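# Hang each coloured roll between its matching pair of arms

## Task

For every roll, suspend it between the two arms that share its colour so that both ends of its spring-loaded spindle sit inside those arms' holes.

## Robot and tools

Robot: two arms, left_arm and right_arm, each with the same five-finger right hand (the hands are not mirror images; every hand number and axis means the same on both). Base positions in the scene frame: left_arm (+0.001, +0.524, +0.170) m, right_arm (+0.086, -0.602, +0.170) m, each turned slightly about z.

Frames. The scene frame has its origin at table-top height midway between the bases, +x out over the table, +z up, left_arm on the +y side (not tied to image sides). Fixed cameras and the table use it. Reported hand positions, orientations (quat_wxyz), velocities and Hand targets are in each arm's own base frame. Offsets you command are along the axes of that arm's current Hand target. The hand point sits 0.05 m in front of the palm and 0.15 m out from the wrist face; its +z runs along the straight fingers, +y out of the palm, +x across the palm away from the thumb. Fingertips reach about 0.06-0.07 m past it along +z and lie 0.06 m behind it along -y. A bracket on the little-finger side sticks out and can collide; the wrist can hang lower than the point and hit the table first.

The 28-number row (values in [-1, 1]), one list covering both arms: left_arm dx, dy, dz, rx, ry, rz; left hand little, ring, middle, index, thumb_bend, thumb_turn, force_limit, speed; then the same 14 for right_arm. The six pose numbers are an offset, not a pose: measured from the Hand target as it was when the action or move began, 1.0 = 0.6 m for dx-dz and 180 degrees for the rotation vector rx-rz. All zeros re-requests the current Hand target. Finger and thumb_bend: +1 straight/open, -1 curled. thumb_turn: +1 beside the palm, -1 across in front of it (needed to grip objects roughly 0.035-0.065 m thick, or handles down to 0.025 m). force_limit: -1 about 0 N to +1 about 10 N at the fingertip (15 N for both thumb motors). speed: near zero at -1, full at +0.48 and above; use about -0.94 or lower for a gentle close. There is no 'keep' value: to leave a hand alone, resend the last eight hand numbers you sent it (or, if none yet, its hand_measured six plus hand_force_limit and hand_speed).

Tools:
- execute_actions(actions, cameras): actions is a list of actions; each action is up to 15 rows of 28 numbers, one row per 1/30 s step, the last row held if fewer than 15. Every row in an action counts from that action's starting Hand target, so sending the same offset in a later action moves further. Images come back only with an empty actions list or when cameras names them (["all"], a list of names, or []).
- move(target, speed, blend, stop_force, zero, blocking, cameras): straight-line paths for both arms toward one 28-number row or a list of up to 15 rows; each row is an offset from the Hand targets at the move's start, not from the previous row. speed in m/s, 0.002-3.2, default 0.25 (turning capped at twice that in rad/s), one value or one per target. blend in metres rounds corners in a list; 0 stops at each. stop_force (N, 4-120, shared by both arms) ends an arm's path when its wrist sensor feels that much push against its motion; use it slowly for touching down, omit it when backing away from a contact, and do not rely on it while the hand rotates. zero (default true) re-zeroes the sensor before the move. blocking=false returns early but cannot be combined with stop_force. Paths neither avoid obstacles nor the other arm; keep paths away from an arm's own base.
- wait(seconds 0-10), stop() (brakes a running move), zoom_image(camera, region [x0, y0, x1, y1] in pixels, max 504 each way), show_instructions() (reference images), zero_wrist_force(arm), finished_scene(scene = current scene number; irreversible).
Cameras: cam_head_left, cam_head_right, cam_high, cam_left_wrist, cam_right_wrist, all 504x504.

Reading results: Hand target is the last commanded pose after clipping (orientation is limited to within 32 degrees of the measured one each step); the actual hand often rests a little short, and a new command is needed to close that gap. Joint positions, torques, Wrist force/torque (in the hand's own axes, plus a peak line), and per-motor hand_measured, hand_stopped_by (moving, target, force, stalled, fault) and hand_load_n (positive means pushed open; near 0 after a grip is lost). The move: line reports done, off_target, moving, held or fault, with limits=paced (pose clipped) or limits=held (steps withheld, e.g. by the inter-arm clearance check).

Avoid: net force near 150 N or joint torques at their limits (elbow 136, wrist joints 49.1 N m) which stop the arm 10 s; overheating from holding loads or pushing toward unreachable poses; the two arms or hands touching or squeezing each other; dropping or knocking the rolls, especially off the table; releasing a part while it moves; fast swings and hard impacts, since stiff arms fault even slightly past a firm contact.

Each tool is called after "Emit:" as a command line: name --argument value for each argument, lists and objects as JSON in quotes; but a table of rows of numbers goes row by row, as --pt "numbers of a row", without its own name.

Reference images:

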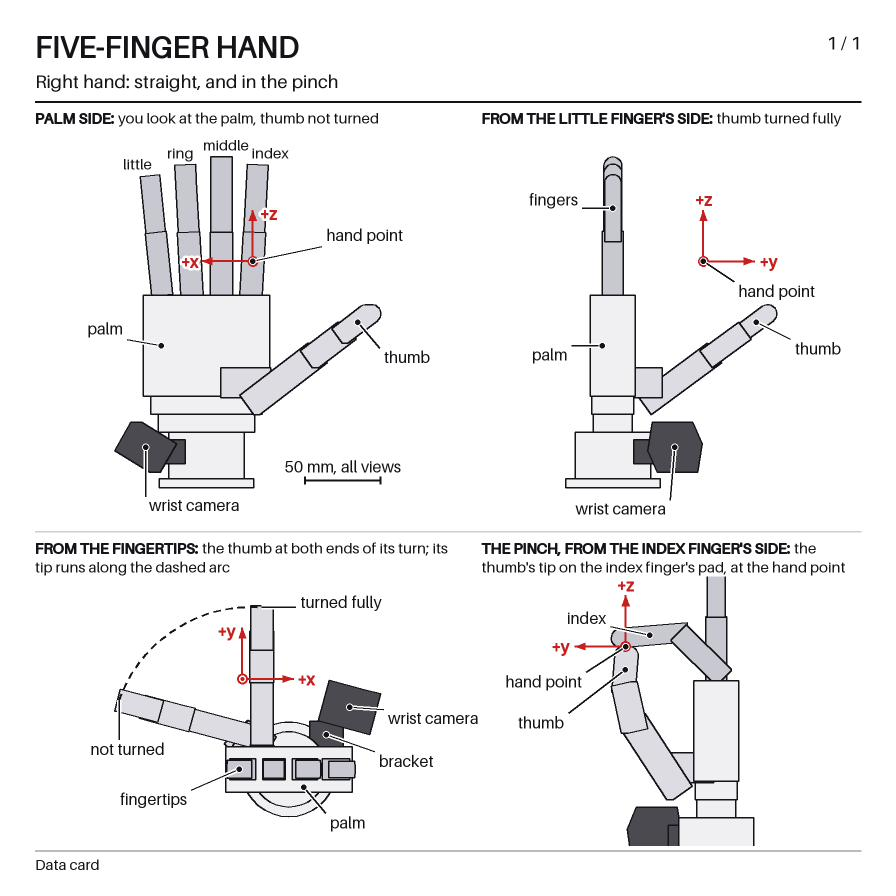

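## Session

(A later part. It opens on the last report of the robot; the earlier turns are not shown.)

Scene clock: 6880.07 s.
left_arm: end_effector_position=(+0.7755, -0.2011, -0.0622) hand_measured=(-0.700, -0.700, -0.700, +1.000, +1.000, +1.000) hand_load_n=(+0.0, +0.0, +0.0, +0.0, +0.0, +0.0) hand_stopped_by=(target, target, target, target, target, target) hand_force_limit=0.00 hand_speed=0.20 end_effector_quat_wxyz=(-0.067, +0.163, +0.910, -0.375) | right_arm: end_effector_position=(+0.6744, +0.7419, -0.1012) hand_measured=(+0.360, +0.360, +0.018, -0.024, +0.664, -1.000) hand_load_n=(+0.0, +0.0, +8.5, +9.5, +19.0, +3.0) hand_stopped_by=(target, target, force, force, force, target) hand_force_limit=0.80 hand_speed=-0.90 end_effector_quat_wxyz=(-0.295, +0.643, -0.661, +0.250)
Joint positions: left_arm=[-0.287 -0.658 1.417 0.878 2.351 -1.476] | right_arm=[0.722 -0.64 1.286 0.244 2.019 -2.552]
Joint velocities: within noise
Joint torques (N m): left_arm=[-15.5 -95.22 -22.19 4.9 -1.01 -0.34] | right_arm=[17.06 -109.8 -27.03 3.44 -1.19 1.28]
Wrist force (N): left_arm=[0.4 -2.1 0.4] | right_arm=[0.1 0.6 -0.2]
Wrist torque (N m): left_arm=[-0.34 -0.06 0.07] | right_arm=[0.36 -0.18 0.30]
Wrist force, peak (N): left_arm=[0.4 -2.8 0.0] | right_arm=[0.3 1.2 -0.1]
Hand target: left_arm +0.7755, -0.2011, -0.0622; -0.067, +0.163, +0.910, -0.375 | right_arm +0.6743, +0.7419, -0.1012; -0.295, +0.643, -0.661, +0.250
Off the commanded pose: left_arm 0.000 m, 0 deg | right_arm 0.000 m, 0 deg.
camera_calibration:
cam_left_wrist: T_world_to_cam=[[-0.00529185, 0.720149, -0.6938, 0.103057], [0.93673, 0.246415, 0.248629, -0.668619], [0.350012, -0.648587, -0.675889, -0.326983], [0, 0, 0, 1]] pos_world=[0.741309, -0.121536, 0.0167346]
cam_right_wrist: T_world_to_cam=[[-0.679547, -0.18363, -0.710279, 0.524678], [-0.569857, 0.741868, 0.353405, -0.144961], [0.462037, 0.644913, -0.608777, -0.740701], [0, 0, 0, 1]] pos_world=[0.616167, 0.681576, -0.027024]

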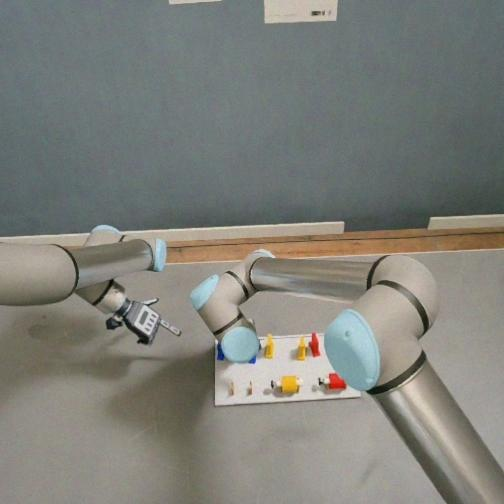

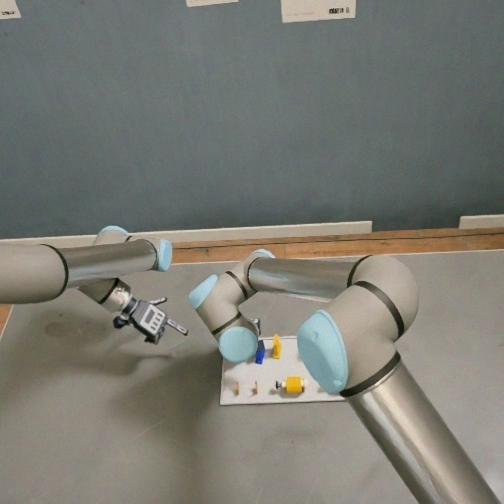

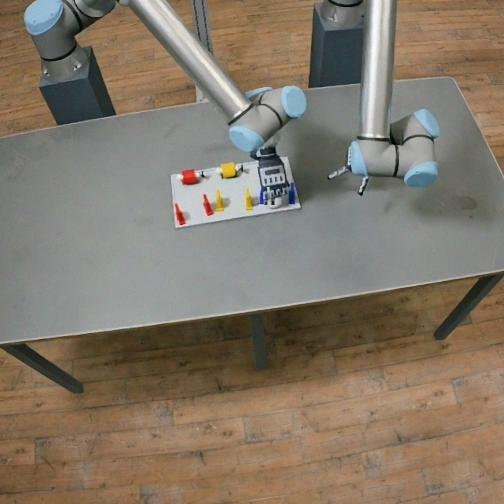

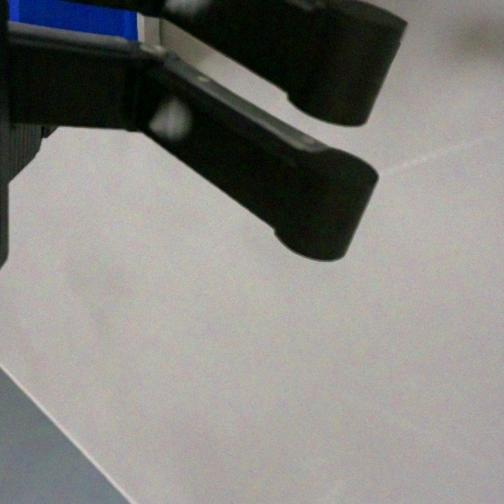

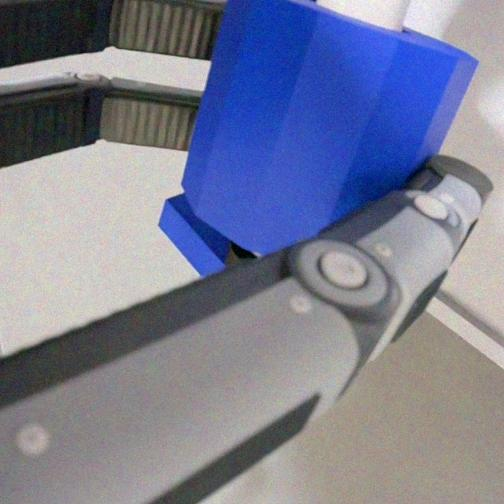

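Emit:
move --target '[0,0,0,0,0,0,-0.7,-0.7,-0.7,1,1,1,0,0.2, -0.0001,0.00625,0.0045,-0.0002,0.0131,-0.0183,0.36,0.36,-0.33,-0.33,-0.04,-1,0.8,-0.9]' --speed 0.02 --cameras '["cam_high","cam_right_wrist"]'

Emit:
zoom_image --camera "cam_high" --region '[250, 150, 310, 210]'

Scene clock: 7034.53 s.
left_arm: end_effector_position=(+0.7755, -0.2011, -0.0622) hand_measured=(-0.700, -0.700, -0.700, +1.000, +1.000, +1.000) hand_load_n=(+0.0, +0.0, +0.0, +0.0, +0.0, +0.0) hand_stopped_by=(target, target, target, target, target, target) hand_force_limit=0.00 hand_speed=0.20 end_effector_quat_wxyz=(-0.067, +0.163, +0.910, -0.375) | right_arm: end_effector_position=(+0.6736, +0.7423, -0.1057) hand_measured=(+0.360, +0.360, +0.018, -0.024, +0.664, -1.000) hand_load_n=(+0.0, +0.0, +7.0, +7.5, +17.0, +2.5) hand_stopped_by=(target, target, force, force, force, target) hand_force_limit=0.80 hand_speed=-0.90 end_effector_quat_wxyz=(-0.274, +0.656, -0.649, +0.271)
Joint positions: left_arm=[-0.287 -0.658 1.417 0.878 2.351 -1.476] | right_arm=[0.735 -0.615 1.246 0.291 2.062 -2.587]
Joint torques (N m): left_arm=[-16.58 -92.67 -22.97 4.78 -0.74 -0.15] | right_arm=[8.85 -113.66 -30.81 1.59 1.14 0]
Wrist force (N): left_arm=[0.4 -2.0 0.4] | right_arm=[0.1 0.3 -2.5]
Wrist torque (N m): left_arm=[-0.34 -0.07 0.08] | right_arm=[0.46 -0.10 0.32]
Wrist force, peak (N): left_arm=[0.7 -2.6 0.4] | right_arm=[0.2 0.5 -2.5]
Hand target: left_arm +0.7755, -0.2011, -0.0622; -0.067, +0.163, +0.910, -0.375 | right_arm +0.6736, +0.7423, -0.1057; -0.274, +0.656, -0.649, +0.271
Off the commanded pose: left_arm 0.000 m, 0 deg | right_arm 0.000 m, 0 deg.
move: done
camera_calibration:
cam_right_wrist: T_world_to_cam=[[-0.677043, -0.240653, -0.695485, 0.56321], [-0.578345, 0.758396, 0.300587, -0.15615], [0.455115, 0.60574, -0.652647, -0.714269], [0, 0, 0, 1]] pos_world=[0.616083, 0.686624, -0.027525]
Images, in order (width x height): cam_high 504x504, cam_right_wrist 504x504.

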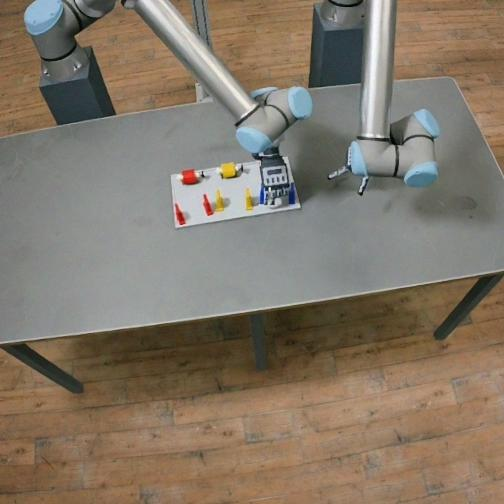

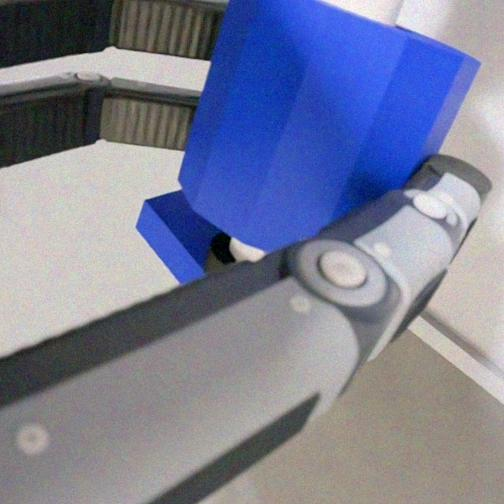

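Scaled by 8.400 from the camera's 504x504 image, which has a finer 720x720 frame.

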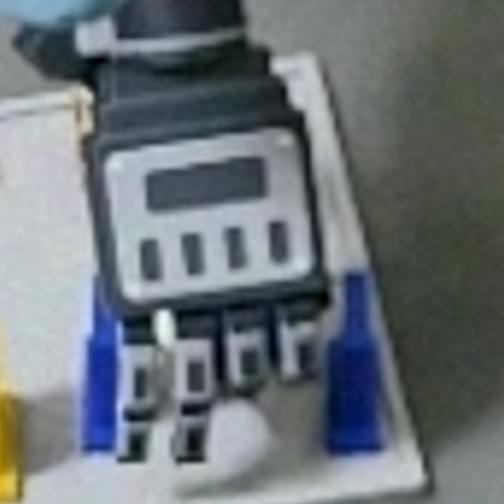

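Emit:
move --target '[0,0,0,0,0,0,-0.7,-0.7,-0.7,1,1,1,0,0.2, -0.0001,0.00625,0.0045,-0.0002,0.0131,-0.0183,0.36,0.36,-0.33,-0.33,-0.04,-1,0.8,-0.9]' --speed 0.02 --cameras '["cam_right_wrist"]'

Emit:
zoom_image --camera "cam_right_wrist" --region '[120, 170, 320, 370]'

Scene clock: 7054.20 s.
left_arm: end_effector_position=(+0.7755, -0.2011, -0.0622) hand_measured=(-0.700, -0.700, -0.700, +1.000, +1.000, +1.000) hand_load_n=(+0.0, +0.0, +0.5, +0.0, +0.0, -0.5) hand_stopped_by=(target, target, target, target, target, target) hand_force_limit=0.00 hand_speed=0.20 end_effector_quat_wxyz=(-0.067, +0.163, +0.910, -0.375) | right_arm: end_effector_position=(+0.6729, +0.7423, -0.1103) hand_measured=(+0.360, +0.360, +0.018, -0.024, +0.664, -1.000) hand_load_n=(+0.0, +0.0, +3.5, +1.5, +5.5, +0.5) hand_stopped_by=(target, target, force, force, force, target) hand_force_limit=0.80 hand_speed=-0.90 end_effector_quat_wxyz=(-0.252, +0.669, -0.635, +0.292)
Joint positions: left_arm=[-0.287 -0.658 1.417 0.878 2.351 -1.476] | right_arm=[0.747 -0.59 1.205 0.337 2.104 -2.621]
Joint torques (N m): left_arm=[-15.64 -94.36 -23.38 5.14 -0.63 -0.09] | right_arm=[9.13 -114.32 -30.36 1.76 1.18 -0.3]
Wrist force (N): left_arm=[0.1 -2.1 0.1] | right_arm=[0.2 0.2 -1.1]
Wrist torque (N m): left_arm=[-0.32 -0.01 0.06] | right_arm=[0.47 -0.09 0.30]
Wrist force, peak (N): left_arm=[0.3 -2.5 0.5] | right_arm=[-0.2 -1.1 -3.1]
Hand target: left_arm +0.7755, -0.2011, -0.0622; -0.067, +0.163, +0.910, -0.375 | right_arm +0.6729, +0.7423, -0.1103; -0.252, +0.669, -0.635, +0.292
Off the commanded pose: left_arm 0.000 m, 0 deg | right_arm 0.000 m, 0 deg.
move: done
camera_calibration:
cam_right_wrist: T_world_to_cam=[[-0.673958, -0.29605, -0.676857, 0.600764], [-0.586873, 0.771048, 0.247111, -0.164807], [0.448732, 0.563772, -0.693398, -0.686003], [0, 0, 0, 1]] pos_world=[0.616001, 0.69168, -0.0283164]
Images, in order (width x height): cam_right_wrist 504x504.

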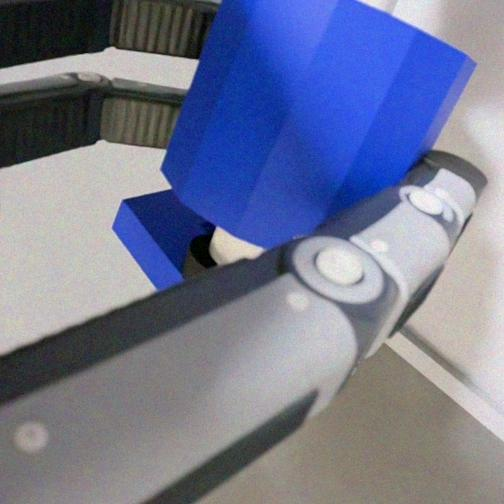

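Scaled by 2.520 from the camera's 504x504 image, which has a finer 720x720 frame.

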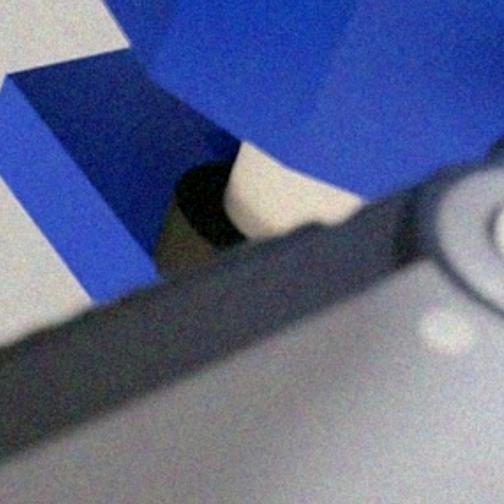

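Emit:
move --pt "0 0 0 0 0 0 -0.7 -0.7 -0.7 1 1 1 0 0.2 0.0018 -0.0125 -0.0089 -0.0005 -0.0263 0.0365 0.36 0.36 -0.33 -0.33 -0.04 -1 0.8 -0.9" --pt "0 0 0 0 0 0 -0.7 -0.7 -0.7 1 1 1 0 0.2 0.0018 -0.0125 -0.0089 -0.0005 -0.0263 0.0365 0.36 0.36 -0.36 -0.37 -0.07 -1 0.8 -0.9" --speed 0.02

Scene clock: 7144.17 s.
left_arm: end_effector_position=(+0.7755, -0.2011, -0.0622) hand_measured=(-0.700, -0.700, -0.700, +1.000, +1.000, +1.000) hand_load_n=(+0.0, +0.0, +0.0, +0.0, +0.0, -0.5) hand_stopped_by=(target, target, target, target, target, target) hand_force_limit=0.00 hand_speed=0.20 end_effector_quat_wxyz=(-0.067, +0.163, +0.910, -0.375) | right_arm: end_effector_position=(+0.6745, +0.7419, -0.1011) hand_measured=(+0.360, +0.360, +0.002, -0.050, +0.660, -1.000) hand_load_n=(+0.0, +0.0, +9.0, +11.5, +16.0, -1.0) hand_stopped_by=(target, target, force, force, force, target) hand_force_limit=0.80 hand_speed=-0.90 end_effector_quat_wxyz=(-0.294, +0.643, -0.662, +0.249)
Joint positions: left_arm=[-0.287 -0.658 1.417 0.878 2.351 -1.476] | right_arm=[0.721 -0.639 1.285 0.248 2.017 -2.552]
Joint torques (N m): left_arm=[-18.38 -94.22 -24.5 5.02 -1 0.05] | right_arm=[6.98 -97.36 -42.04 5.34 3.97 -3.37]
Wrist force (N): left_arm=[0.4 -2.0 0.2] | right_arm=[-0.6 -1.7 1.9]
Wrist torque (N m): left_arm=[-0.31 -0.06 0.08] | right_arm=[0.38 -0.27 -0.03]
Wrist force, peak (N): left_arm=[0.3 -2.9 0.1] | right_arm=[2.1 5.5 0.3]
Hand target: left_arm +0.7755, -0.2011, -0.0622; -0.067, +0.163, +0.910, -0.375 | right_arm +0.6744, +0.7419, -0.1012; -0.294, +0.643, -0.662, +0.249
Off the commanded pose: left_arm 0.000 m, 0 deg | right_arm 0.000 m, 0 deg.
move: done

Emit:
move --target '[0,0,0,0,0,0,-0.7,-0.7,-0.7,1,1,1,0,0.2, 0.0332,0.0021,0.0028,0,0,0,0.36,0.36,-0.36,-0.37,-0.07,-1,0.8,-0.9]' --speed 0.015 --stop_force 8 --cameras '["cam_right_wrist"]'

Scene clock: 7161.77 s.
left_arm: end_effector_position=(+0.7755, -0.2011, -0.0622) hand_measured=(-0.700, -0.700, -0.700, +1.000, +1.000, +1.000) hand_load_n=(+0.0, +0.0, +0.0, +0.0, +0.0, +0.0) hand_stopped_by=(target, target, target, target, target, target) hand_force_limit=0.00 hand_speed=0.20 end_effector_quat_wxyz=(-0.067, +0.163, +0.910, -0.375) | right_arm: end_effector_position=(+0.6747, +0.7222, -0.1046) hand_measured=(+0.360, +0.360, +0.002, -0.050, +0.658, -1.000) hand_load_n=(+0.0, +0.0, +4.0, +0.0, +3.5, +1.5) hand_stopped_by=(target, target, force, force, force, target) hand_force_limit=0.80 hand_speed=-0.90 end_effector_quat_wxyz=(-0.294, +0.643, -0.662, +0.249)
Joint positions: left_arm=[-0.287 -0.658 1.417 0.878 2.351 -1.476] | right_arm=[0.703 -0.658 1.33 0.215 2.006 -2.567]
Joint torques (N m): left_arm=[-19.48 -93.77 -24.13 4.68 -1.26 0.69] | right_arm=[19.52 -97.84 -43.08 4.69 2.47 3.89]
Wrist force (N): left_arm=[0.5 -2.1 0.3] | right_arm=[-0.4 0.5 -0.3]
Wrist torque (N m): left_arm=[-0.34 -0.08 0.08] | right_arm=[0.36 -0.21 0.32]
Wrist force, peak (N): left_arm=[0.4 -2.6 0.2] | right_arm=[-4.2 -1.3 3.7]
Hand target: left_arm +0.7755, -0.2011, -0.0622; -0.067, +0.163, +0.910, -0.375 | right_arm +0.6747, +0.7222, -0.1046; -0.294, +0.643, -0.662, +0.249
Off the commanded pose: left_arm 0.000 m, 0 deg | right_arm 0.000 m, 0 deg.
move: done
camera_calibration:
cam_right_wrist: T_world_to_cam=[[-0.681462, -0.18402, -0.708341, 0.520731], [-0.569242, 0.741586, 0.354984, -0.12889], [0.459972, 0.645125, -0.610114, -0.729113], [0, 0, 0, 1]] pos_world=[0.61686, 0.661777, -0.0302329]
Images, in order (width x height): cam_right_wrist 504x504.

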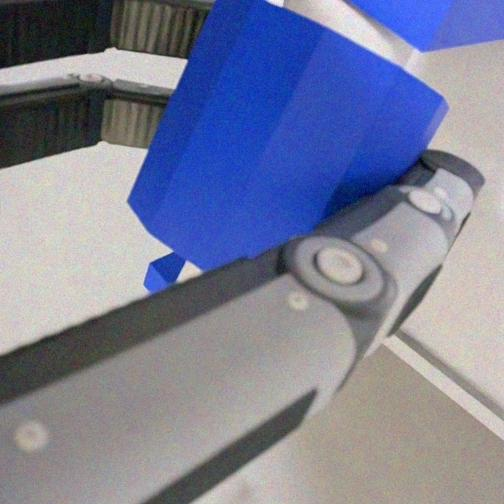

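Emit:
execute_actions --actions '[[[0,0,0,0,0,0,-0.7,-0.7,-0.7,1,1,1,0,0.2, 0,0,0,0,0,0,0.36,0.36,-0.39,-0.42,-0.11,-1,0.8,-0.9]],[[0,0,0,0,0,0,-0.7,-0.7,-0.7,1,1,1,0,0.2, 0,0,0,0,0,0,0.36,0.36,-0.39,-0.42,-0.11,-1,0.8,-0.9]],[[0,0,0,0,0,0,-0.7,-0.7,-0.7,1,1,1,0,0.2, 0,0,0,0,0,0,0.36,0.36,-0.39,-0.42,-0.11,-1,0.8,-0.9]],[[0,0,0,0,0,0,-0.7,-0.7,-0.7,1,1,1,0,0.2, 0,0,0,0,0,0,0.36,0.36,-0.39,-0.42,-0.11,-1,0.8,-0.9]]]' --cameras '["cam_right_wrist"]'

Emit:
zoom_image --camera "cam_right_wrist" --region '[240, 0, 504, 264]'

Scene clock: 7172.73 s.
left_arm: end_effector_position=(+0.7755, -0.2011, -0.0622) hand_measured=(-0.700, -0.700, -0.700, +1.000, +1.000, +1.000) hand_load_n=(+0.0, +0.5, +0.0, -0.5, +0.0, -0.5) hand_stopped_by=(target, target, target, target, target, target) hand_force_limit=0.00 hand_speed=0.20 end_effector_quat_wxyz=(-0.067, +0.163, +0.910, -0.375) | right_arm: end_effector_position=(+0.6747, +0.7222, -0.1046) hand_measured=(+0.360, +0.360, -0.014, -0.280, +0.316, -1.000) hand_load_n=(+0.0, +0.0, +0.0, +2.0, +13.0, +3.5) hand_stopped_by=(target, target, force, force, force, target) hand_force_limit=0.80 hand_speed=-0.90 end_effector_quat_wxyz=(-0.294, +0.643, -0.662, +0.249)
Joint positions: left_arm=[-0.287 -0.658 1.417 0.878 2.351 -1.476] | right_arm=[0.703 -0.658 1.33 0.215 2.006 -2.567]
Joint torques (N m): left_arm=[-17.52 -93.56 -24.72 4.67 -0.98 0.65] | right_arm=[0.59 -100.94 -31.43 3.66 2.78 2.57]
Wrist force (N): left_arm=[0.5 -2.1 0.5] | right_arm=[-3.2 -0.2 -2.0]
Wrist torque (N m): left_arm=[-0.36 -0.08 0.08] | right_arm=[0.41 -0.05 0.23]
Wrist force, peak (N): left_arm=[0.3 -2.6 0.3] | right_arm=[-8.5 2.7 1.8]
Hand target: left_arm +0.7755, -0.2011, -0.0622; -0.067, +0.163, +0.910, -0.375 | right_arm +0.6747, +0.7222, -0.1046; -0.294, +0.643, -0.662, +0.249
Off the commanded pose: left_arm 0.000 m, 0 deg | right_arm 0.000 m, 0 deg.
Step readings (end_effector_position of left_arm | right_arm):
0: (+0.7755, -0.2011, -0.0622) | (+0.6747, +0.7222, -0.1046)
1: (+0.7755, -0.2011, -0.0622) | (+0.6747, +0.7222, -0.1046)
2: (+0.7755, -0.2011, -0.0622) | (+0.6747, +0.7222, -0.1046)
4: (+0.7755, -0.2011, -0.0622) | (+0.6747, +0.7222, -0.1046)
8: (+0.7755, -0.2011, -0.0622) | (+0.6747, +0.7222, -0.1046)
15: (+0.7755, -0.2011, -0.0622) | (+0.6747, +0.7222, -0.1046)
16: (+0.7755, -0.2011, -0.0622) | (+0.6747, +0.7222, -0.1046)
17: (+0.7755, -0.2011, -0.0622) | (+0.6747, +0.7222, -0.1046)
19: (+0.7755, -0.2011, -0.0622) | (+0.6747, +0.7222, -0.1046)
23: (+0.7755, -0.2011, -0.0622) | (+0.6747, +0.7222, -0.1046)
30: (+0.7755, -0.2011, -0.0622) | (+0.6747, +0.7222, -0.1046)
31: (+0.7755, -0.2011, -0.0622) | (+0.6747, +0.7222, -0.1046)
32: (+0.7755, -0.2011, -0.0622) | (+0.6747, +0.7222, -0.1046)
34: (+0.7755, -0.2011, -0.0622) | (+0.6747, +0.7222, -0.1046)
38: (+0.7755, -0.2011, -0.0622) | (+0.6747, +0.7222, -0.1046)
45: (+0.7755, -0.2011, -0.0622) | (+0.6747, +0.7222, -0.1046)
46: (+0.7755, -0.2011, -0.0622) | (+0.6747, +0.7222, -0.1046)
47: (+0.7755, -0.2011, -0.0622) | (+0.6747, +0.7222, -0.1046)
49: (+0.7755, -0.2011, -0.0622) | (+0.6747, +0.7222, -0.1046)
53: (+0.7755, -0.2011, -0.0622) | (+0.6747, +0.7222, -0.1046)
60: (+0.7755, -0.2011, -0.0622) | (+0.6747, +0.7222, -0.1046)
camera_calibration:
cam_right_wrist: T_world_to_cam=[[-0.681462, -0.18402, -0.708341, 0.520731], [-0.569242, 0.741586, 0.354984, -0.12889], [0.459972, 0.645125, -0.610114, -0.729113], [0, 0, 0, 1]] pos_world=[0.61686, 0.661777, -0.0302329]
Images, in order (width x height): cam_right_wrist 504x504.

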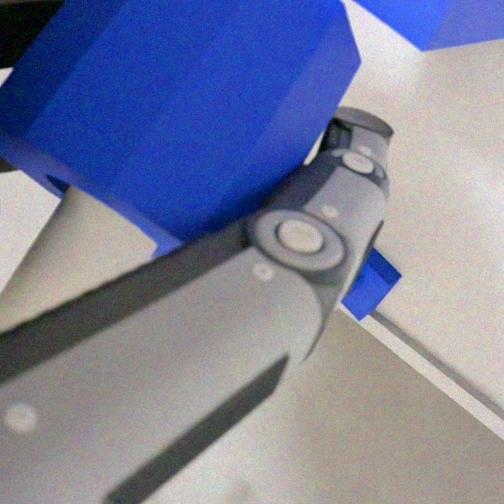

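Scaled by 1.909 from the camera's 504x504 image, which has a finer 720x720 frame.

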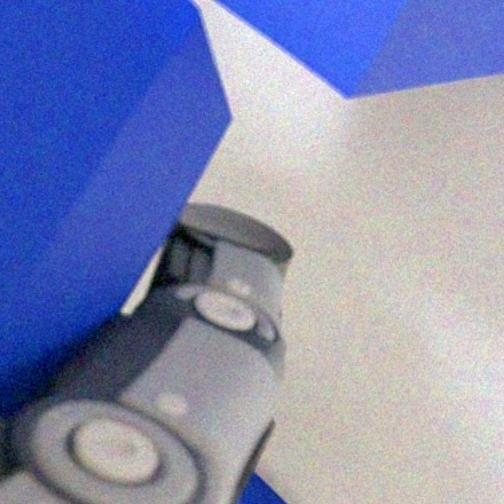

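Emit:
execute_actions --actions '[]' --cameras '["cam_head_left","cam_high","cam_left_wrist"]'

Emit:
zoom_image --camera "cam_high" --region '[250, 150, 310, 210]'

Emit:
zoom_image --camera "cam_head_left" --region '[180, 310, 270, 400]'

Scene clock: 7180.20 s.
left_arm: end_effector_position=(+0.7755, -0.2011, -0.0622) hand_measured=(-0.700, -0.700, -0.700, +1.000, +1.000, +1.000) hand_load_n=(+0.0, +0.0, +0.0, +0.0, +0.0, -0.5) hand_stopped_by=(target, target, target, target, target, target) hand_force_limit=0.00 hand_speed=0.20 end_effector_quat_wxyz=(-0.067, +0.163, +0.910, -0.375) | right_arm: end_effector_position=(+0.6747, +0.7222, -0.1046) hand_measured=(+0.360, +0.360, -0.014, -0.280, +0.316, -1.000) hand_load_n=(+0.0, +0.0, +0.0, +2.0, +13.5, +3.5) hand_stopped_by=(target, target, force, force, force, target) hand_force_limit=0.80 hand_speed=-0.90 end_effector_quat_wxyz=(-0.294, +0.643, -0.662, +0.249)
Joint positions: left_arm=[-0.287 -0.658 1.417 0.878 2.351 -1.476] | right_arm=[0.703 -0.658 1.33 0.215 2.006 -2.567]
Joint velocities: within noise
Joint torques (N m): left_arm=[-18.64 -94.06 -25.45 4.72 -0.87 1.03] | right_arm=[-20.68 -102.09 -22.83 3.3 2.39 0.46]
Wrist force (N): left_arm=[0.3 -1.9 0.4] | right_arm=[-3.3 -0.4 -2.2]
Wrist torque (N m): left_arm=[-0.31 -0.05 0.08] | right_arm=[0.38 -0.03 0.22]
Wrist force, peak (N): left_arm=[0.8 -2.6 0.2] | right_arm=[-3.5 -0.5 -2.0]
Hand target: left_arm +0.7755, -0.2011, -0.0622; -0.067, +0.163, +0.910, -0.375 | right_arm +0.6747, +0.7222, -0.1046; -0.294, +0.643, -0.662, +0.249
Off the commanded pose: left_arm 0.000 m, 0 deg | right_arm 0.000 m, 0 deg.
camera_calibration:
cam_left_wrist: T_world_to_cam=[[-0.00529185, 0.720149, -0.6938, 0.103057], [0.93673, 0.246415, 0.248629, -0.668619], [0.350012, -0.648587, -0.675889, -0.326983], [0, 0, 0, 1]] pos_world=[0.741309, -0.121536, 0.0167346]
Images, in order (width x height): cam_head_left 504x504, cam_high 504x504, cam_left_wrist 504x504.

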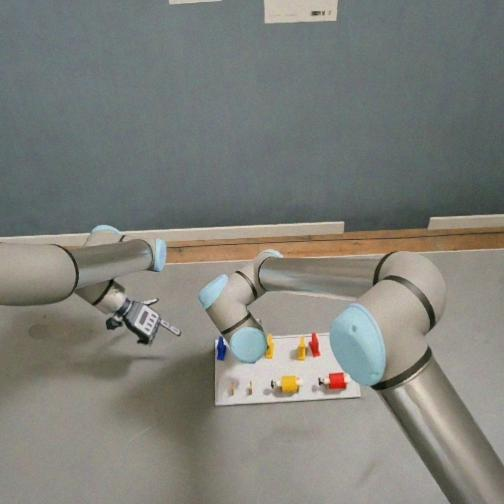

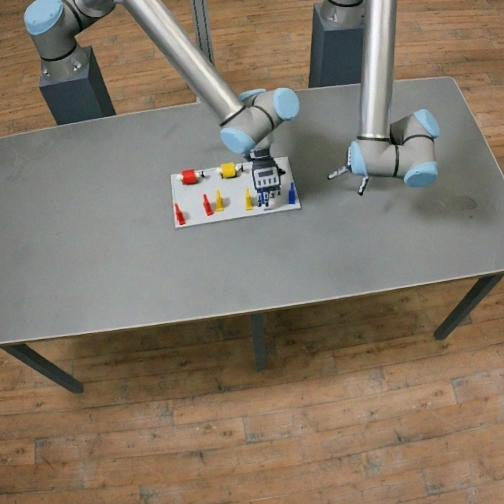

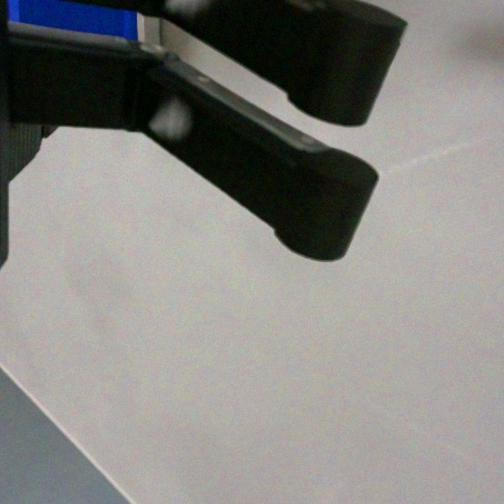

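Scaled by 8.400 from the camera's 504x504 image, which has a finer 720x720 frame.

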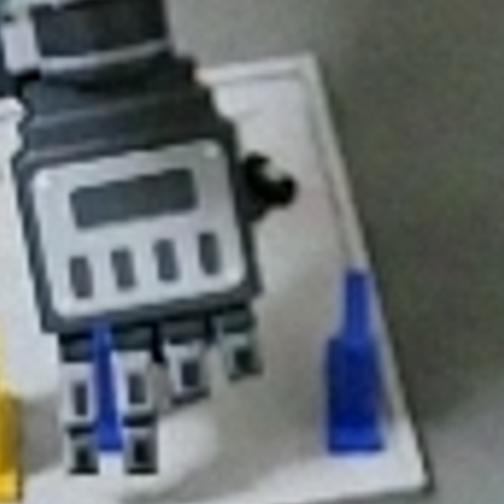

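Scaled by 5.600 from the camera's 504x504 image, which has a finer 720x720 frame.

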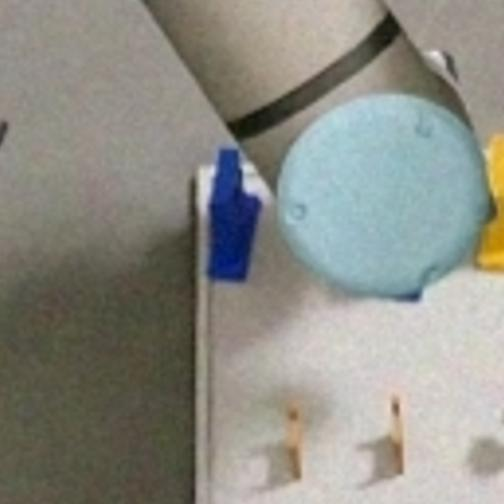

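Emit:
zoom_image --camera "cam_high" --region '[262, 160, 296, 194]'

Emit:
execute_actions --actions '[]' --cameras '["cam_right_wrist","cam_head_right"]'

Emit:
zoom_image --camera "cam_right_wrist" --region '[0, 0, 420, 420]'

Emit:
zoom_image --camera "cam_head_right" --region '[200, 310, 300, 410]'

Scaled by 14.824 from the camera's 504x504 image, which has a finer 720x720 frame.

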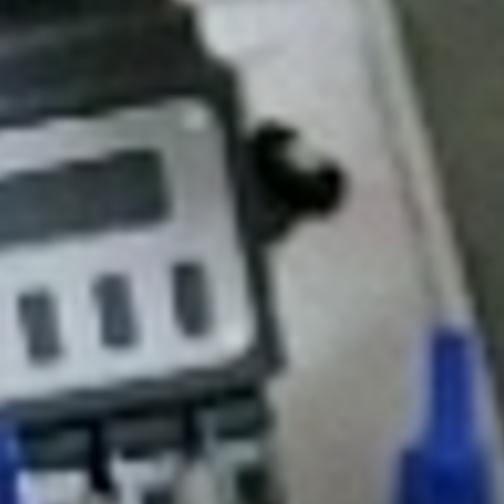

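Scene clock: 7191.97 s.
left_arm: end_effector_position=(+0.7755, -0.2011, -0.0622) hand_measured=(-0.700, -0.700, -0.700, +1.000, +1.000, +1.000) hand_load_n=(+0.0, +0.0, +0.0, +0.0, +0.0, -0.5) hand_stopped_by=(target, target, target, target, target, target) hand_force_limit=0.00 hand_speed=0.20 end_effector_quat_wxyz=(-0.067, +0.163, +0.910, -0.375) | right_arm: end_effector_position=(+0.6747, +0.7222, -0.1046) hand_measured=(+0.360, +0.360, -0.014, -0.280, +0.316, -1.000) hand_load_n=(+0.0, +0.0, +0.0, +2.0, +13.0, +3.5) hand_stopped_by=(target, target, force, force, force, target) hand_force_limit=0.80 hand_speed=-0.90 end_effector_quat_wxyz=(-0.294, +0.643, -0.662, +0.249)
Joint positions: left_arm=[-0.287 -0.658 1.417 0.878 2.351 -1.476] | right_arm=[0.703 -0.658 1.33 0.215 2.006 -2.567]
Joint velocities: within noise
Joint torques (N m): left_arm=[-16.19 -95.44 -26.14 4.86 -0.73 0.9] | right_arm=[-23.11 -109.11 -22.73 3.1 2.82 -1.38]
Wrist force (N): left_arm=[0.2 -1.9 0.2] | right_arm=[-3.2 -0.5 -2.0]
Wrist torque (N m): left_arm=[-0.29 -0.03 0.07] | right_arm=[0.36 -0.06 0.23]
Wrist force, peak (N): left_arm=[0.3 -2.6 0.2] | right_arm=[-3.7 -0.7 -2.1]
Hand target: left_arm +0.7755, -0.2011, -0.0622; -0.067, +0.163, +0.910, -0.375 | right_arm +0.6747, +0.7222, -0.1046; -0.294, +0.643, -0.662, +0.249
Off the commanded pose: left_arm 0.000 m, 0 deg | right_arm 0.000 m, 0 deg.
camera_calibration:
cam_right_wrist: T_world_to_cam=[[-0.681462, -0.18402, -0.708341, 0.520731], [-0.569242, 0.741586, 0.354984, -0.12889], [0.459972, 0.645125, -0.610114, -0.729113], [0, 0, 0, 1]] pos_world=[0.61686, 0.661777, -0.0302329]
Images, in order (width x height): cam_head_right 504x504, cam_right_wrist 504x504.

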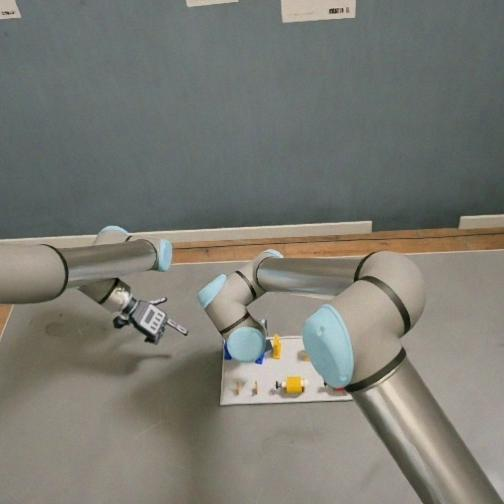

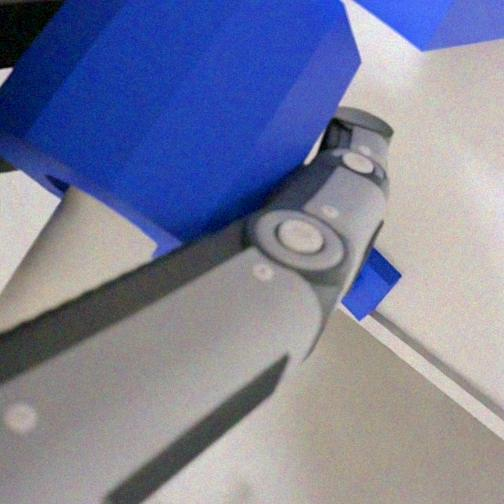

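Scaled by 1.200 from the camera's 504x504 image, which has a finer 720x720 frame.

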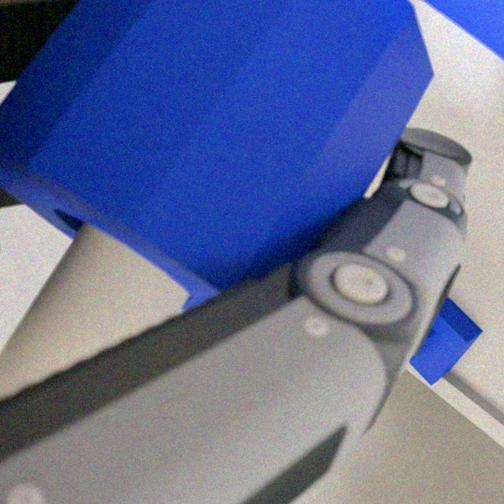

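Scaled by 5.040 from the camera's 504x504 image, which has a finer 720x720 frame.

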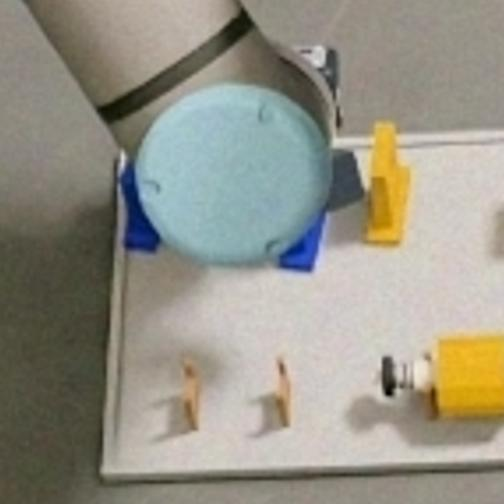

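Emit:
execute_actions --actions '[[[0,0,0,0,0,0,-0.7,-0.7,-0.7,1,1,1,0,0.2, 0,0,0,0,0,0,0.36,0.36,-0.55,-0.6,-0.11,-1,-0.4,-0.92]],[[0,0,0,0,0,0,-0.7,-0.7,-0.7,1,1,1,0,0.2, 0,0,0,0,0,0,0.36,0.36,-0.55,-0.6,-0.11,-1,-0.4,-0.92]],[[0,0,0,0,0,0,-0.7,-0.7,-0.7,1,1,1,0,0.2, 0,0,0,0,0,0,0.36,0.36,-0.55,-0.6,-0.11,-1,-0.4,-0.92]],[[0,0,0,0,0,0,-0.7,-0.7,-0.7,1,1,1,0,0.2, 0,0,0,0,0,0,0.36,0.36,-0.55,-0.6,-0.11,-1,-0.4,-0.92]],[[0,0,0,0,0,0,-0.7,-0.7,-0.7,1,1,1,0,0.2, 0,0,0,0,0,0,0.36,0.36,-0.55,-0.6,-0.11,-1,-0.4,-0.92]],[[0,0,0,0,0,0,-0.7,-0.7,-0.7,1,1,1,0,0.2, 0,0,0,0,0,0,0.36,0.36,-0.55,-0.6,-0.11,-1,-0.4,-0.92]]]' --cameras '["cam_right_wrist","cam_high"]'

Emit:
zoom_image --camera "cam_high" --region '[250, 150, 310, 210]'

Scene clock: 7205.93 s.
left_arm: end_effector_position=(+0.7755, -0.2011, -0.0622) hand_measured=(-0.700, -0.700, -0.700, +1.000, +1.000, +1.000) hand_load_n=(+0.0, +0.0, +0.0, +0.0, +0.0, -0.5) hand_stopped_by=(target, target, target, target, target, target) hand_force_limit=0.00 hand_speed=0.20 end_effector_quat_wxyz=(-0.067, +0.163, +0.910, -0.375) | right_arm: end_effector_position=(+0.6747, +0.7222, -0.1046) hand_measured=(+0.360, +0.360, -0.050, -0.286, +0.316, -1.000) hand_load_n=(+0.0, +0.0, +5.0, +3.0, +14.0, +3.5) hand_stopped_by=(target, target, force, force, force, target) hand_force_limit=-0.40 hand_speed=-0.92 end_effector_quat_wxyz=(-0.294, +0.643, -0.662, +0.249)
Joint positions: left_arm=[-0.287 -0.658 1.417 0.878 2.351 -1.476] | right_arm=[0.703 -0.658 1.33 0.215 2.006 -2.567]
Joint torques (N m): left_arm=[-17.58 -95.71 -26.48 4.85 -1.06 1.05] | right_arm=[-18.4 -112.42 -23.4 2.68 3.02 -2.8]
Wrist force (N): left_arm=[0.5 -1.9 0.3] | right_arm=[-3.1 -0.5 -0.8]
Wrist torque (N m): left_arm=[-0.31 -0.07 0.09] | right_arm=[0.35 -0.13 0.23]
Wrist force, peak (N): left_arm=[0.4 -2.6 0.4] | right_arm=[-3.5 -0.7 -2.1]
Hand target: left_arm +0.7755, -0.2011, -0.0622; -0.067, +0.163, +0.910, -0.375 | right_arm +0.6747, +0.7222, -0.1046; -0.294, +0.643, -0.662, +0.249
Off the commanded pose: left_arm 0.000 m, 0 deg | right_arm 0.000 m, 0 deg.
Step readings (end_effector_position of left_arm | right_arm):
0: (+0.7755, -0.2011, -0.0622) | (+0.6747, +0.7222, -0.1046)
1: (+0.7755, -0.2011, -0.0622) | (+0.6747, +0.7222, -0.1046)
2: (+0.7755, -0.2011, -0.0622) | (+0.6747, +0.7222, -0.1046)
4: (+0.7755, -0.2011, -0.0622) | (+0.6747, +0.7222, -0.1046)
8: (+0.7755, -0.2011, -0.0622) | (+0.6747, +0.7222, -0.1046)
15: (+0.7755, -0.2011, -0.0622) | (+0.6747, +0.7222, -0.1046)
16: (+0.7755, -0.2011, -0.0622) | (+0.6747, +0.7222, -0.1046)
17: (+0.7755, -0.2011, -0.0622) | (+0.6747, +0.7222, -0.1046)
19: (+0.7755, -0.2011, -0.0622) | (+0.6747, +0.7222, -0.1046)
23: (+0.7755, -0.2011, -0.0622) | (+0.6747, +0.7222, -0.1046)
30: (+0.7755, -0.2011, -0.0622) | (+0.6747, +0.7222, -0.1046)
31: (+0.7755, -0.2011, -0.0622) | (+0.6747, +0.7222, -0.1046)
32: (+0.7755, -0.2011, -0.0622) | (+0.6747, +0.7222, -0.1046)
34: (+0.7755, -0.2011, -0.0622) | (+0.6747, +0.7222, -0.1046)
38: (+0.7755, -0.2011, -0.0622) | (+0.6747, +0.7222, -0.1046)
45: (+0.7755, -0.2011, -0.0622) | (+0.6747, +0.7222, -0.1046)
46: (+0.7755, -0.2011, -0.0622) | (+0.6747, +0.7222, -0.1046)
47: (+0.7755, -0.2011, -0.0622) | (+0.6747, +0.7222, -0.1046)
49: (+0.7755, -0.2011, -0.0622) | (+0.6747, +0.7222, -0.1046)
53: (+0.7755, -0.2011, -0.0622) | (+0.6747, +0.7222, -0.1046)
60: (+0.7755, -0.2011, -0.0622) | (+0.6747, +0.7222, -0.1046)
61: (+0.7755, -0.2011, -0.0622) | (+0.6747, +0.7222, -0.1046)
62: (+0.7755, -0.2011, -0.0622) | (+0.6747, +0.7222, -0.1046)
64: (+0.7755, -0.2011, -0.0622) | (+0.6747, +0.7222, -0.1046)
68: (+0.7755, -0.2011, -0.0622) | (+0.6747, +0.7222, -0.1046)
75: (+0.7755, -0.2011, -0.0622) | (+0.6747, +0.7222, -0.1046)
76: (+0.7755, -0.2011, -0.0622) | (+0.6747, +0.7222, -0.1046)
77: (+0.7755, -0.2011, -0.0622) | (+0.6747, +0.7222, -0.1046)
79: (+0.7755, -0.2011, -0.0622) | (+0.6747, +0.7222, -0.1046)
83: (+0.7755, -0.2011, -0.0622) | (+0.6747, +0.7222, -0.1046)
90: (+0.7755, -0.2011, -0.0622) | (+0.6747, +0.7222, -0.1046)
camera_calibration:
cam_right_wrist: T_world_to_cam=[[-0.681462, -0.18402, -0.708341, 0.520731], [-0.569242, 0.741586, 0.354984, -0.12889], [0.459972, 0.645125, -0.610114, -0.729113], [0, 0, 0, 1]] pos_world=[0.61686, 0.661777, -0.0302329]
Images, in order (width x height): cam_high 504x504, cam_right_wrist 504x504.

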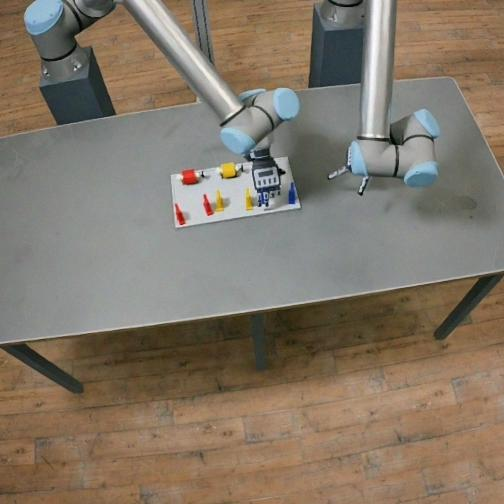

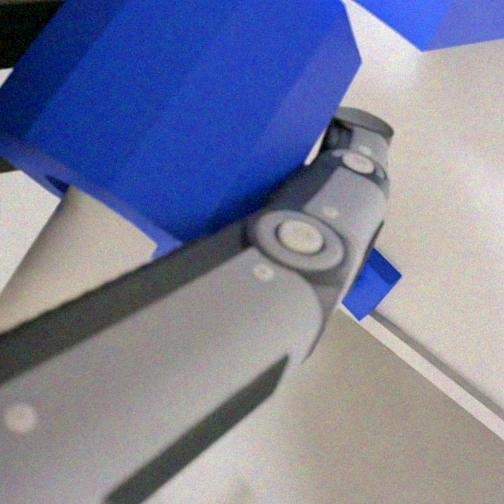

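Scaled by 8.400 from the camera's 504x504 image, which has a finer 720x720 frame.

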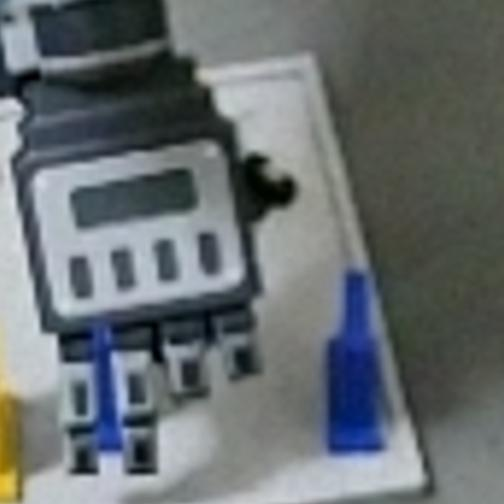

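Emit:
execute_actions --actions '[[[0,0,0,0,0,0,-0.7,-0.7,-0.7,1,1,1,0,0.2, 0,0,0,0,0,0,0.36,0.36,-0.6,-0.65,-0.2,-1,0.2,-0.92]],[[0,0,0,0,0,0,-0.7,-0.7,-0.7,1,1,1,0,0.2, 0,0,0,0,0,0,0.36,0.36,-0.6,-0.65,-0.2,-1,0.2,-0.92]],[[0,0,0,0,0,0,-0.7,-0.7,-0.7,1,1,1,0,0.2, 0,0,0,0,0,0,0.36,0.36,-0.6,-0.65,-0.2,-1,0.2,-0.92]],[[0,0,0,0,0,0,-0.7,-0.7,-0.7,1,1,1,0,0.2, 0,0,0,0,0,0,0.36,0.36,-0.6,-0.65,-0.2,-1,0.2,-0.92]]]' --cameras '["cam_right_wrist"]'

Scene clock: 7217.37 s.
left_arm: end_effector_position=(+0.7755, -0.2011, -0.0622) hand_measured=(-0.700, -0.700, -0.700, +1.000, +1.000, +1.000) hand_load_n=(+0.0, +0.0, +0.0, +0.0, +0.0, +0.0) hand_stopped_by=(target, target, target, target, target, target) hand_force_limit=0.00 hand_speed=0.20 end_effector_quat_wxyz=(-0.067, +0.163, +0.910, -0.375) | right_arm: end_effector_position=(+0.6747, +0.7222, -0.1046) hand_measured=(+0.360, +0.360, -0.056, -0.300, +0.316, -1.000) hand_load_n=(+0.0, +0.0, +5.0, +6.0, +14.5, +2.0) hand_stopped_by=(target, target, force, force, force, target) hand_force_limit=0.20 hand_speed=-0.92 end_effector_quat_wxyz=(-0.294, +0.643, -0.662, +0.249)
Joint positions: left_arm=[-0.287 -0.658 1.417 0.878 2.351 -1.476] | right_arm=[0.703 -0.658 1.33 0.215 2.006 -2.567]
Joint torques (N m): left_arm=[-16.4 -94.28 -27.59 4.85 -0.84 1.4] | right_arm=[-11.77 -110.1 -23.51 2.16 2.61 -2.75]
Wrist force (N): left_arm=[0.5 -2.0 0.3] | right_arm=[-3.1 -0.1 -1.0]
Wrist torque (N m): left_arm=[-0.32 -0.08 0.09] | right_arm=[0.39 -0.09 0.25]
Wrist force, peak (N): left_arm=[0.4 -2.8 0.3] | right_arm=[-3.5 -0.4 -0.7]
Hand target: left_arm +0.7755, -0.2011, -0.0622; -0.067, +0.163, +0.910, -0.375 | right_arm +0.6747, +0.7222, -0.1046; -0.294, +0.643, -0.662, +0.249
Off the commanded pose: left_arm 0.000 m, 0 deg | right_arm 0.000 m, 0 deg.
Step readings (end_effector_position of left_arm | right_arm):
0: (+0.7755, -0.2011, -0.0622) | (+0.6747, +0.7222, -0.1046)
1: (+0.7755, -0.2011, -0.0622) | (+0.6747, +0.7222, -0.1046)
2: (+0.7755, -0.2011, -0.0622) | (+0.6747, +0.7222, -0.1046)
4: (+0.7755, -0.2011, -0.0622) | (+0.6747, +0.7222, -0.1046)
8: (+0.7755, -0.2011, -0.0622) | (+0.6747, +0.7222, -0.1046)
15: (+0.7755, -0.2011, -0.0622) | (+0.6747, +0.7222, -0.1046)
16: (+0.7755, -0.2011, -0.0622) | (+0.6747, +0.7222, -0.1046)
17: (+0.7755, -0.2011, -0.0622) | (+0.6747, +0.7222, -0.1046)
19: (+0.7755, -0.2011, -0.0622) | (+0.6747, +0.7222, -0.1046)
23: (+0.7755, -0.2011, -0.0622) | (+0.6747, +0.7222, -0.1046)
30: (+0.7755, -0.2011, -0.0622) | (+0.6747, +0.7222, -0.1046)
31: (+0.7755, -0.2011, -0.0622) | (+0.6747, +0.7222, -0.1046)
32: (+0.7755, -0.2011, -0.0622) | (+0.6747, +0.7222, -0.1046)
34: (+0.7755, -0.2011, -0.0622) | (+0.6747, +0.7222, -0.1046)
38: (+0.7755, -0.2011, -0.0622) | (+0.6747, +0.7222, -0.1046)
45: (+0.7755, -0.2011, -0.0622) | (+0.6747, +0.7222, -0.1046)
46: (+0.7755, -0.2011, -0.0622) | (+0.6747, +0.7222, -0.1046)
47: (+0.7755, -0.2011, -0.0622) | (+0.6747, +0.7222, -0.1046)
49: (+0.7755, -0.2011, -0.0622) | (+0.6747, +0.7222, -0.1046)
53: (+0.7755, -0.2011, -0.0622) | (+0.6747, +0.7222, -0.1046)
60: (+0.7755, -0.2011, -0.0622) | (+0.6747, +0.7222, -0.1046)
camera_calibration:
cam_right_wrist: T_world_to_cam=[[-0.681462, -0.18402, -0.708341, 0.520731], [-0.569242, 0.741586, 0.354984, -0.12889], [0.459972, 0.645125, -0.610114, -0.729113], [0, 0, 0, 1]] pos_world=[0.61686, 0.661777, -0.0302329]
Images, in order (width x height): cam_right_wrist 504x504.

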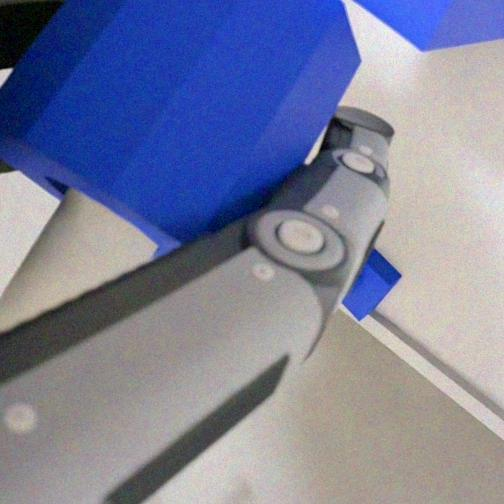

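Emit:
move --pt "0 0 0 0 0 0 -0.7 -0.7 -0.7 1 1 1 0 0.2 -0.0128 -0.0118 -0.0117 0 0 0 0.36 0.36 -0.6 -0.65 -0.2 -1 0.2 -0.92" --pt "0 0 0 0 0 0 -0.7 -0.7 -0.7 1 1 1 0 0.2 -0.0163 -0.0473 -0.0467 0 0 0 0.36 0.36 -0.6 -0.65 -0.2 -1 0.2 -0.92" --speed 0.03 --cameras '["cam_right_wrist","cam_high","cam_head_left"]'

Emit:
zoom_image --camera "cam_high" --region '[250, 140, 310, 200]'

Scene clock: 7225.63 s.
left_arm: end_effector_position=(+0.7755, -0.2011, -0.0622) hand_measured=(-0.700, -0.700, -0.700, +1.000, +1.000, +1.000) hand_load_n=(+0.0, +0.0, +0.0, +0.0, -0.5, +0.0) hand_stopped_by=(target, target, target, target, target, target) hand_force_limit=0.00 hand_speed=0.20 end_effector_quat_wxyz=(-0.067, +0.163, +0.910, -0.375) | right_arm: end_effector_position=(+0.6748, +0.7292, -0.0640) hand_measured=(+0.360, +0.360, -0.056, -0.300, +0.316, -1.000) hand_load_n=(+0.0, +0.0, +4.5, +3.5, +13.5, +1.5) hand_stopped_by=(target, target, force, force, force, target) hand_force_limit=0.20 hand_speed=-0.92 end_effector_quat_wxyz=(-0.294, +0.643, -0.662, +0.249)
Joint positions: left_arm=[-0.287 -0.658 1.417 0.878 2.351 -1.476] | right_arm=[0.709 -0.691 1.309 0.271 2.01 -2.562]
Joint torques (N m): left_arm=[-18.34 -94.35 -27.45 4.85 -0.89 1.56] | right_arm=[-19.94 -94.99 -40.14 0.35 -0.45 -3.44]
Wrist force (N): left_arm=[0.3 -2.1 0.5] | right_arm=[0.7 0.3 -0.3]
Wrist torque (N m): left_arm=[-0.35 -0.05 0.07] | right_arm=[0.38 -0.22 0.00]
Wrist force, peak (N): left_arm=[0.3 -2.7 0.1] | right_arm=[-3.4 -0.3 -1.5]
Hand target: left_arm +0.7755, -0.2011, -0.0622; -0.067, +0.163, +0.910, -0.375 | right_arm +0.6748, +0.7292, -0.0641; -0.294, +0.643, -0.662, +0.249
Off the commanded pose: left_arm 0.000 m, 0 deg | right_arm 0.000 m, 0 deg.
move: done
camera_calibration:
cam_right_wrist: T_world_to_cam=[[-0.681462, -0.18402, -0.708341, 0.550865], [-0.569242, 0.741586, 0.354984, -0.148511], [0.459972, 0.645125, -0.610114, -0.708969], [0, 0, 0, 1]] pos_world=[0.61696, 0.668877, 0.0103671]
Images, in order (width x height): cam_head_left 504x504, cam_high 504x504, cam_right_wrist 504x504.

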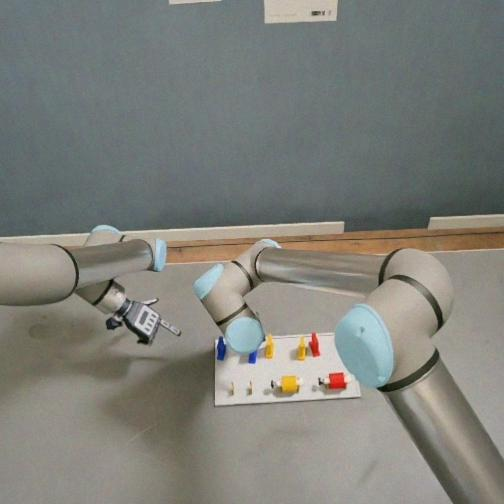

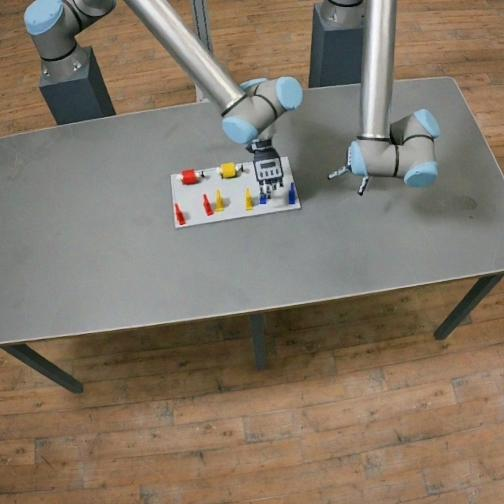

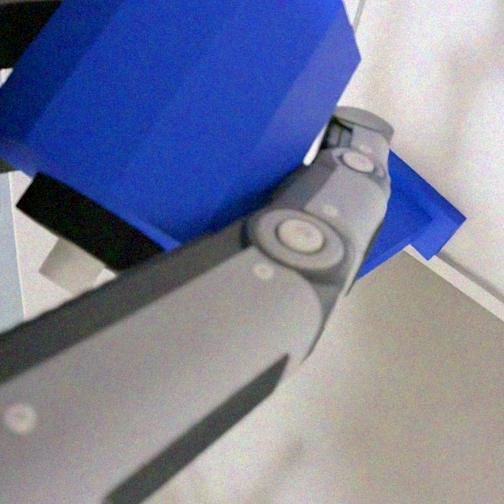

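Scaled by 8.400 from the camera's 504x504 image, which has a finer 720x720 frame.

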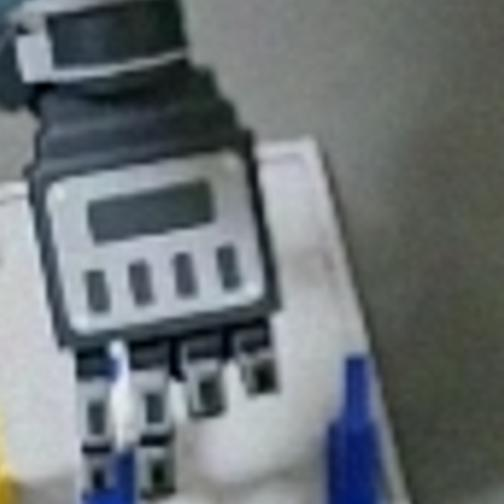

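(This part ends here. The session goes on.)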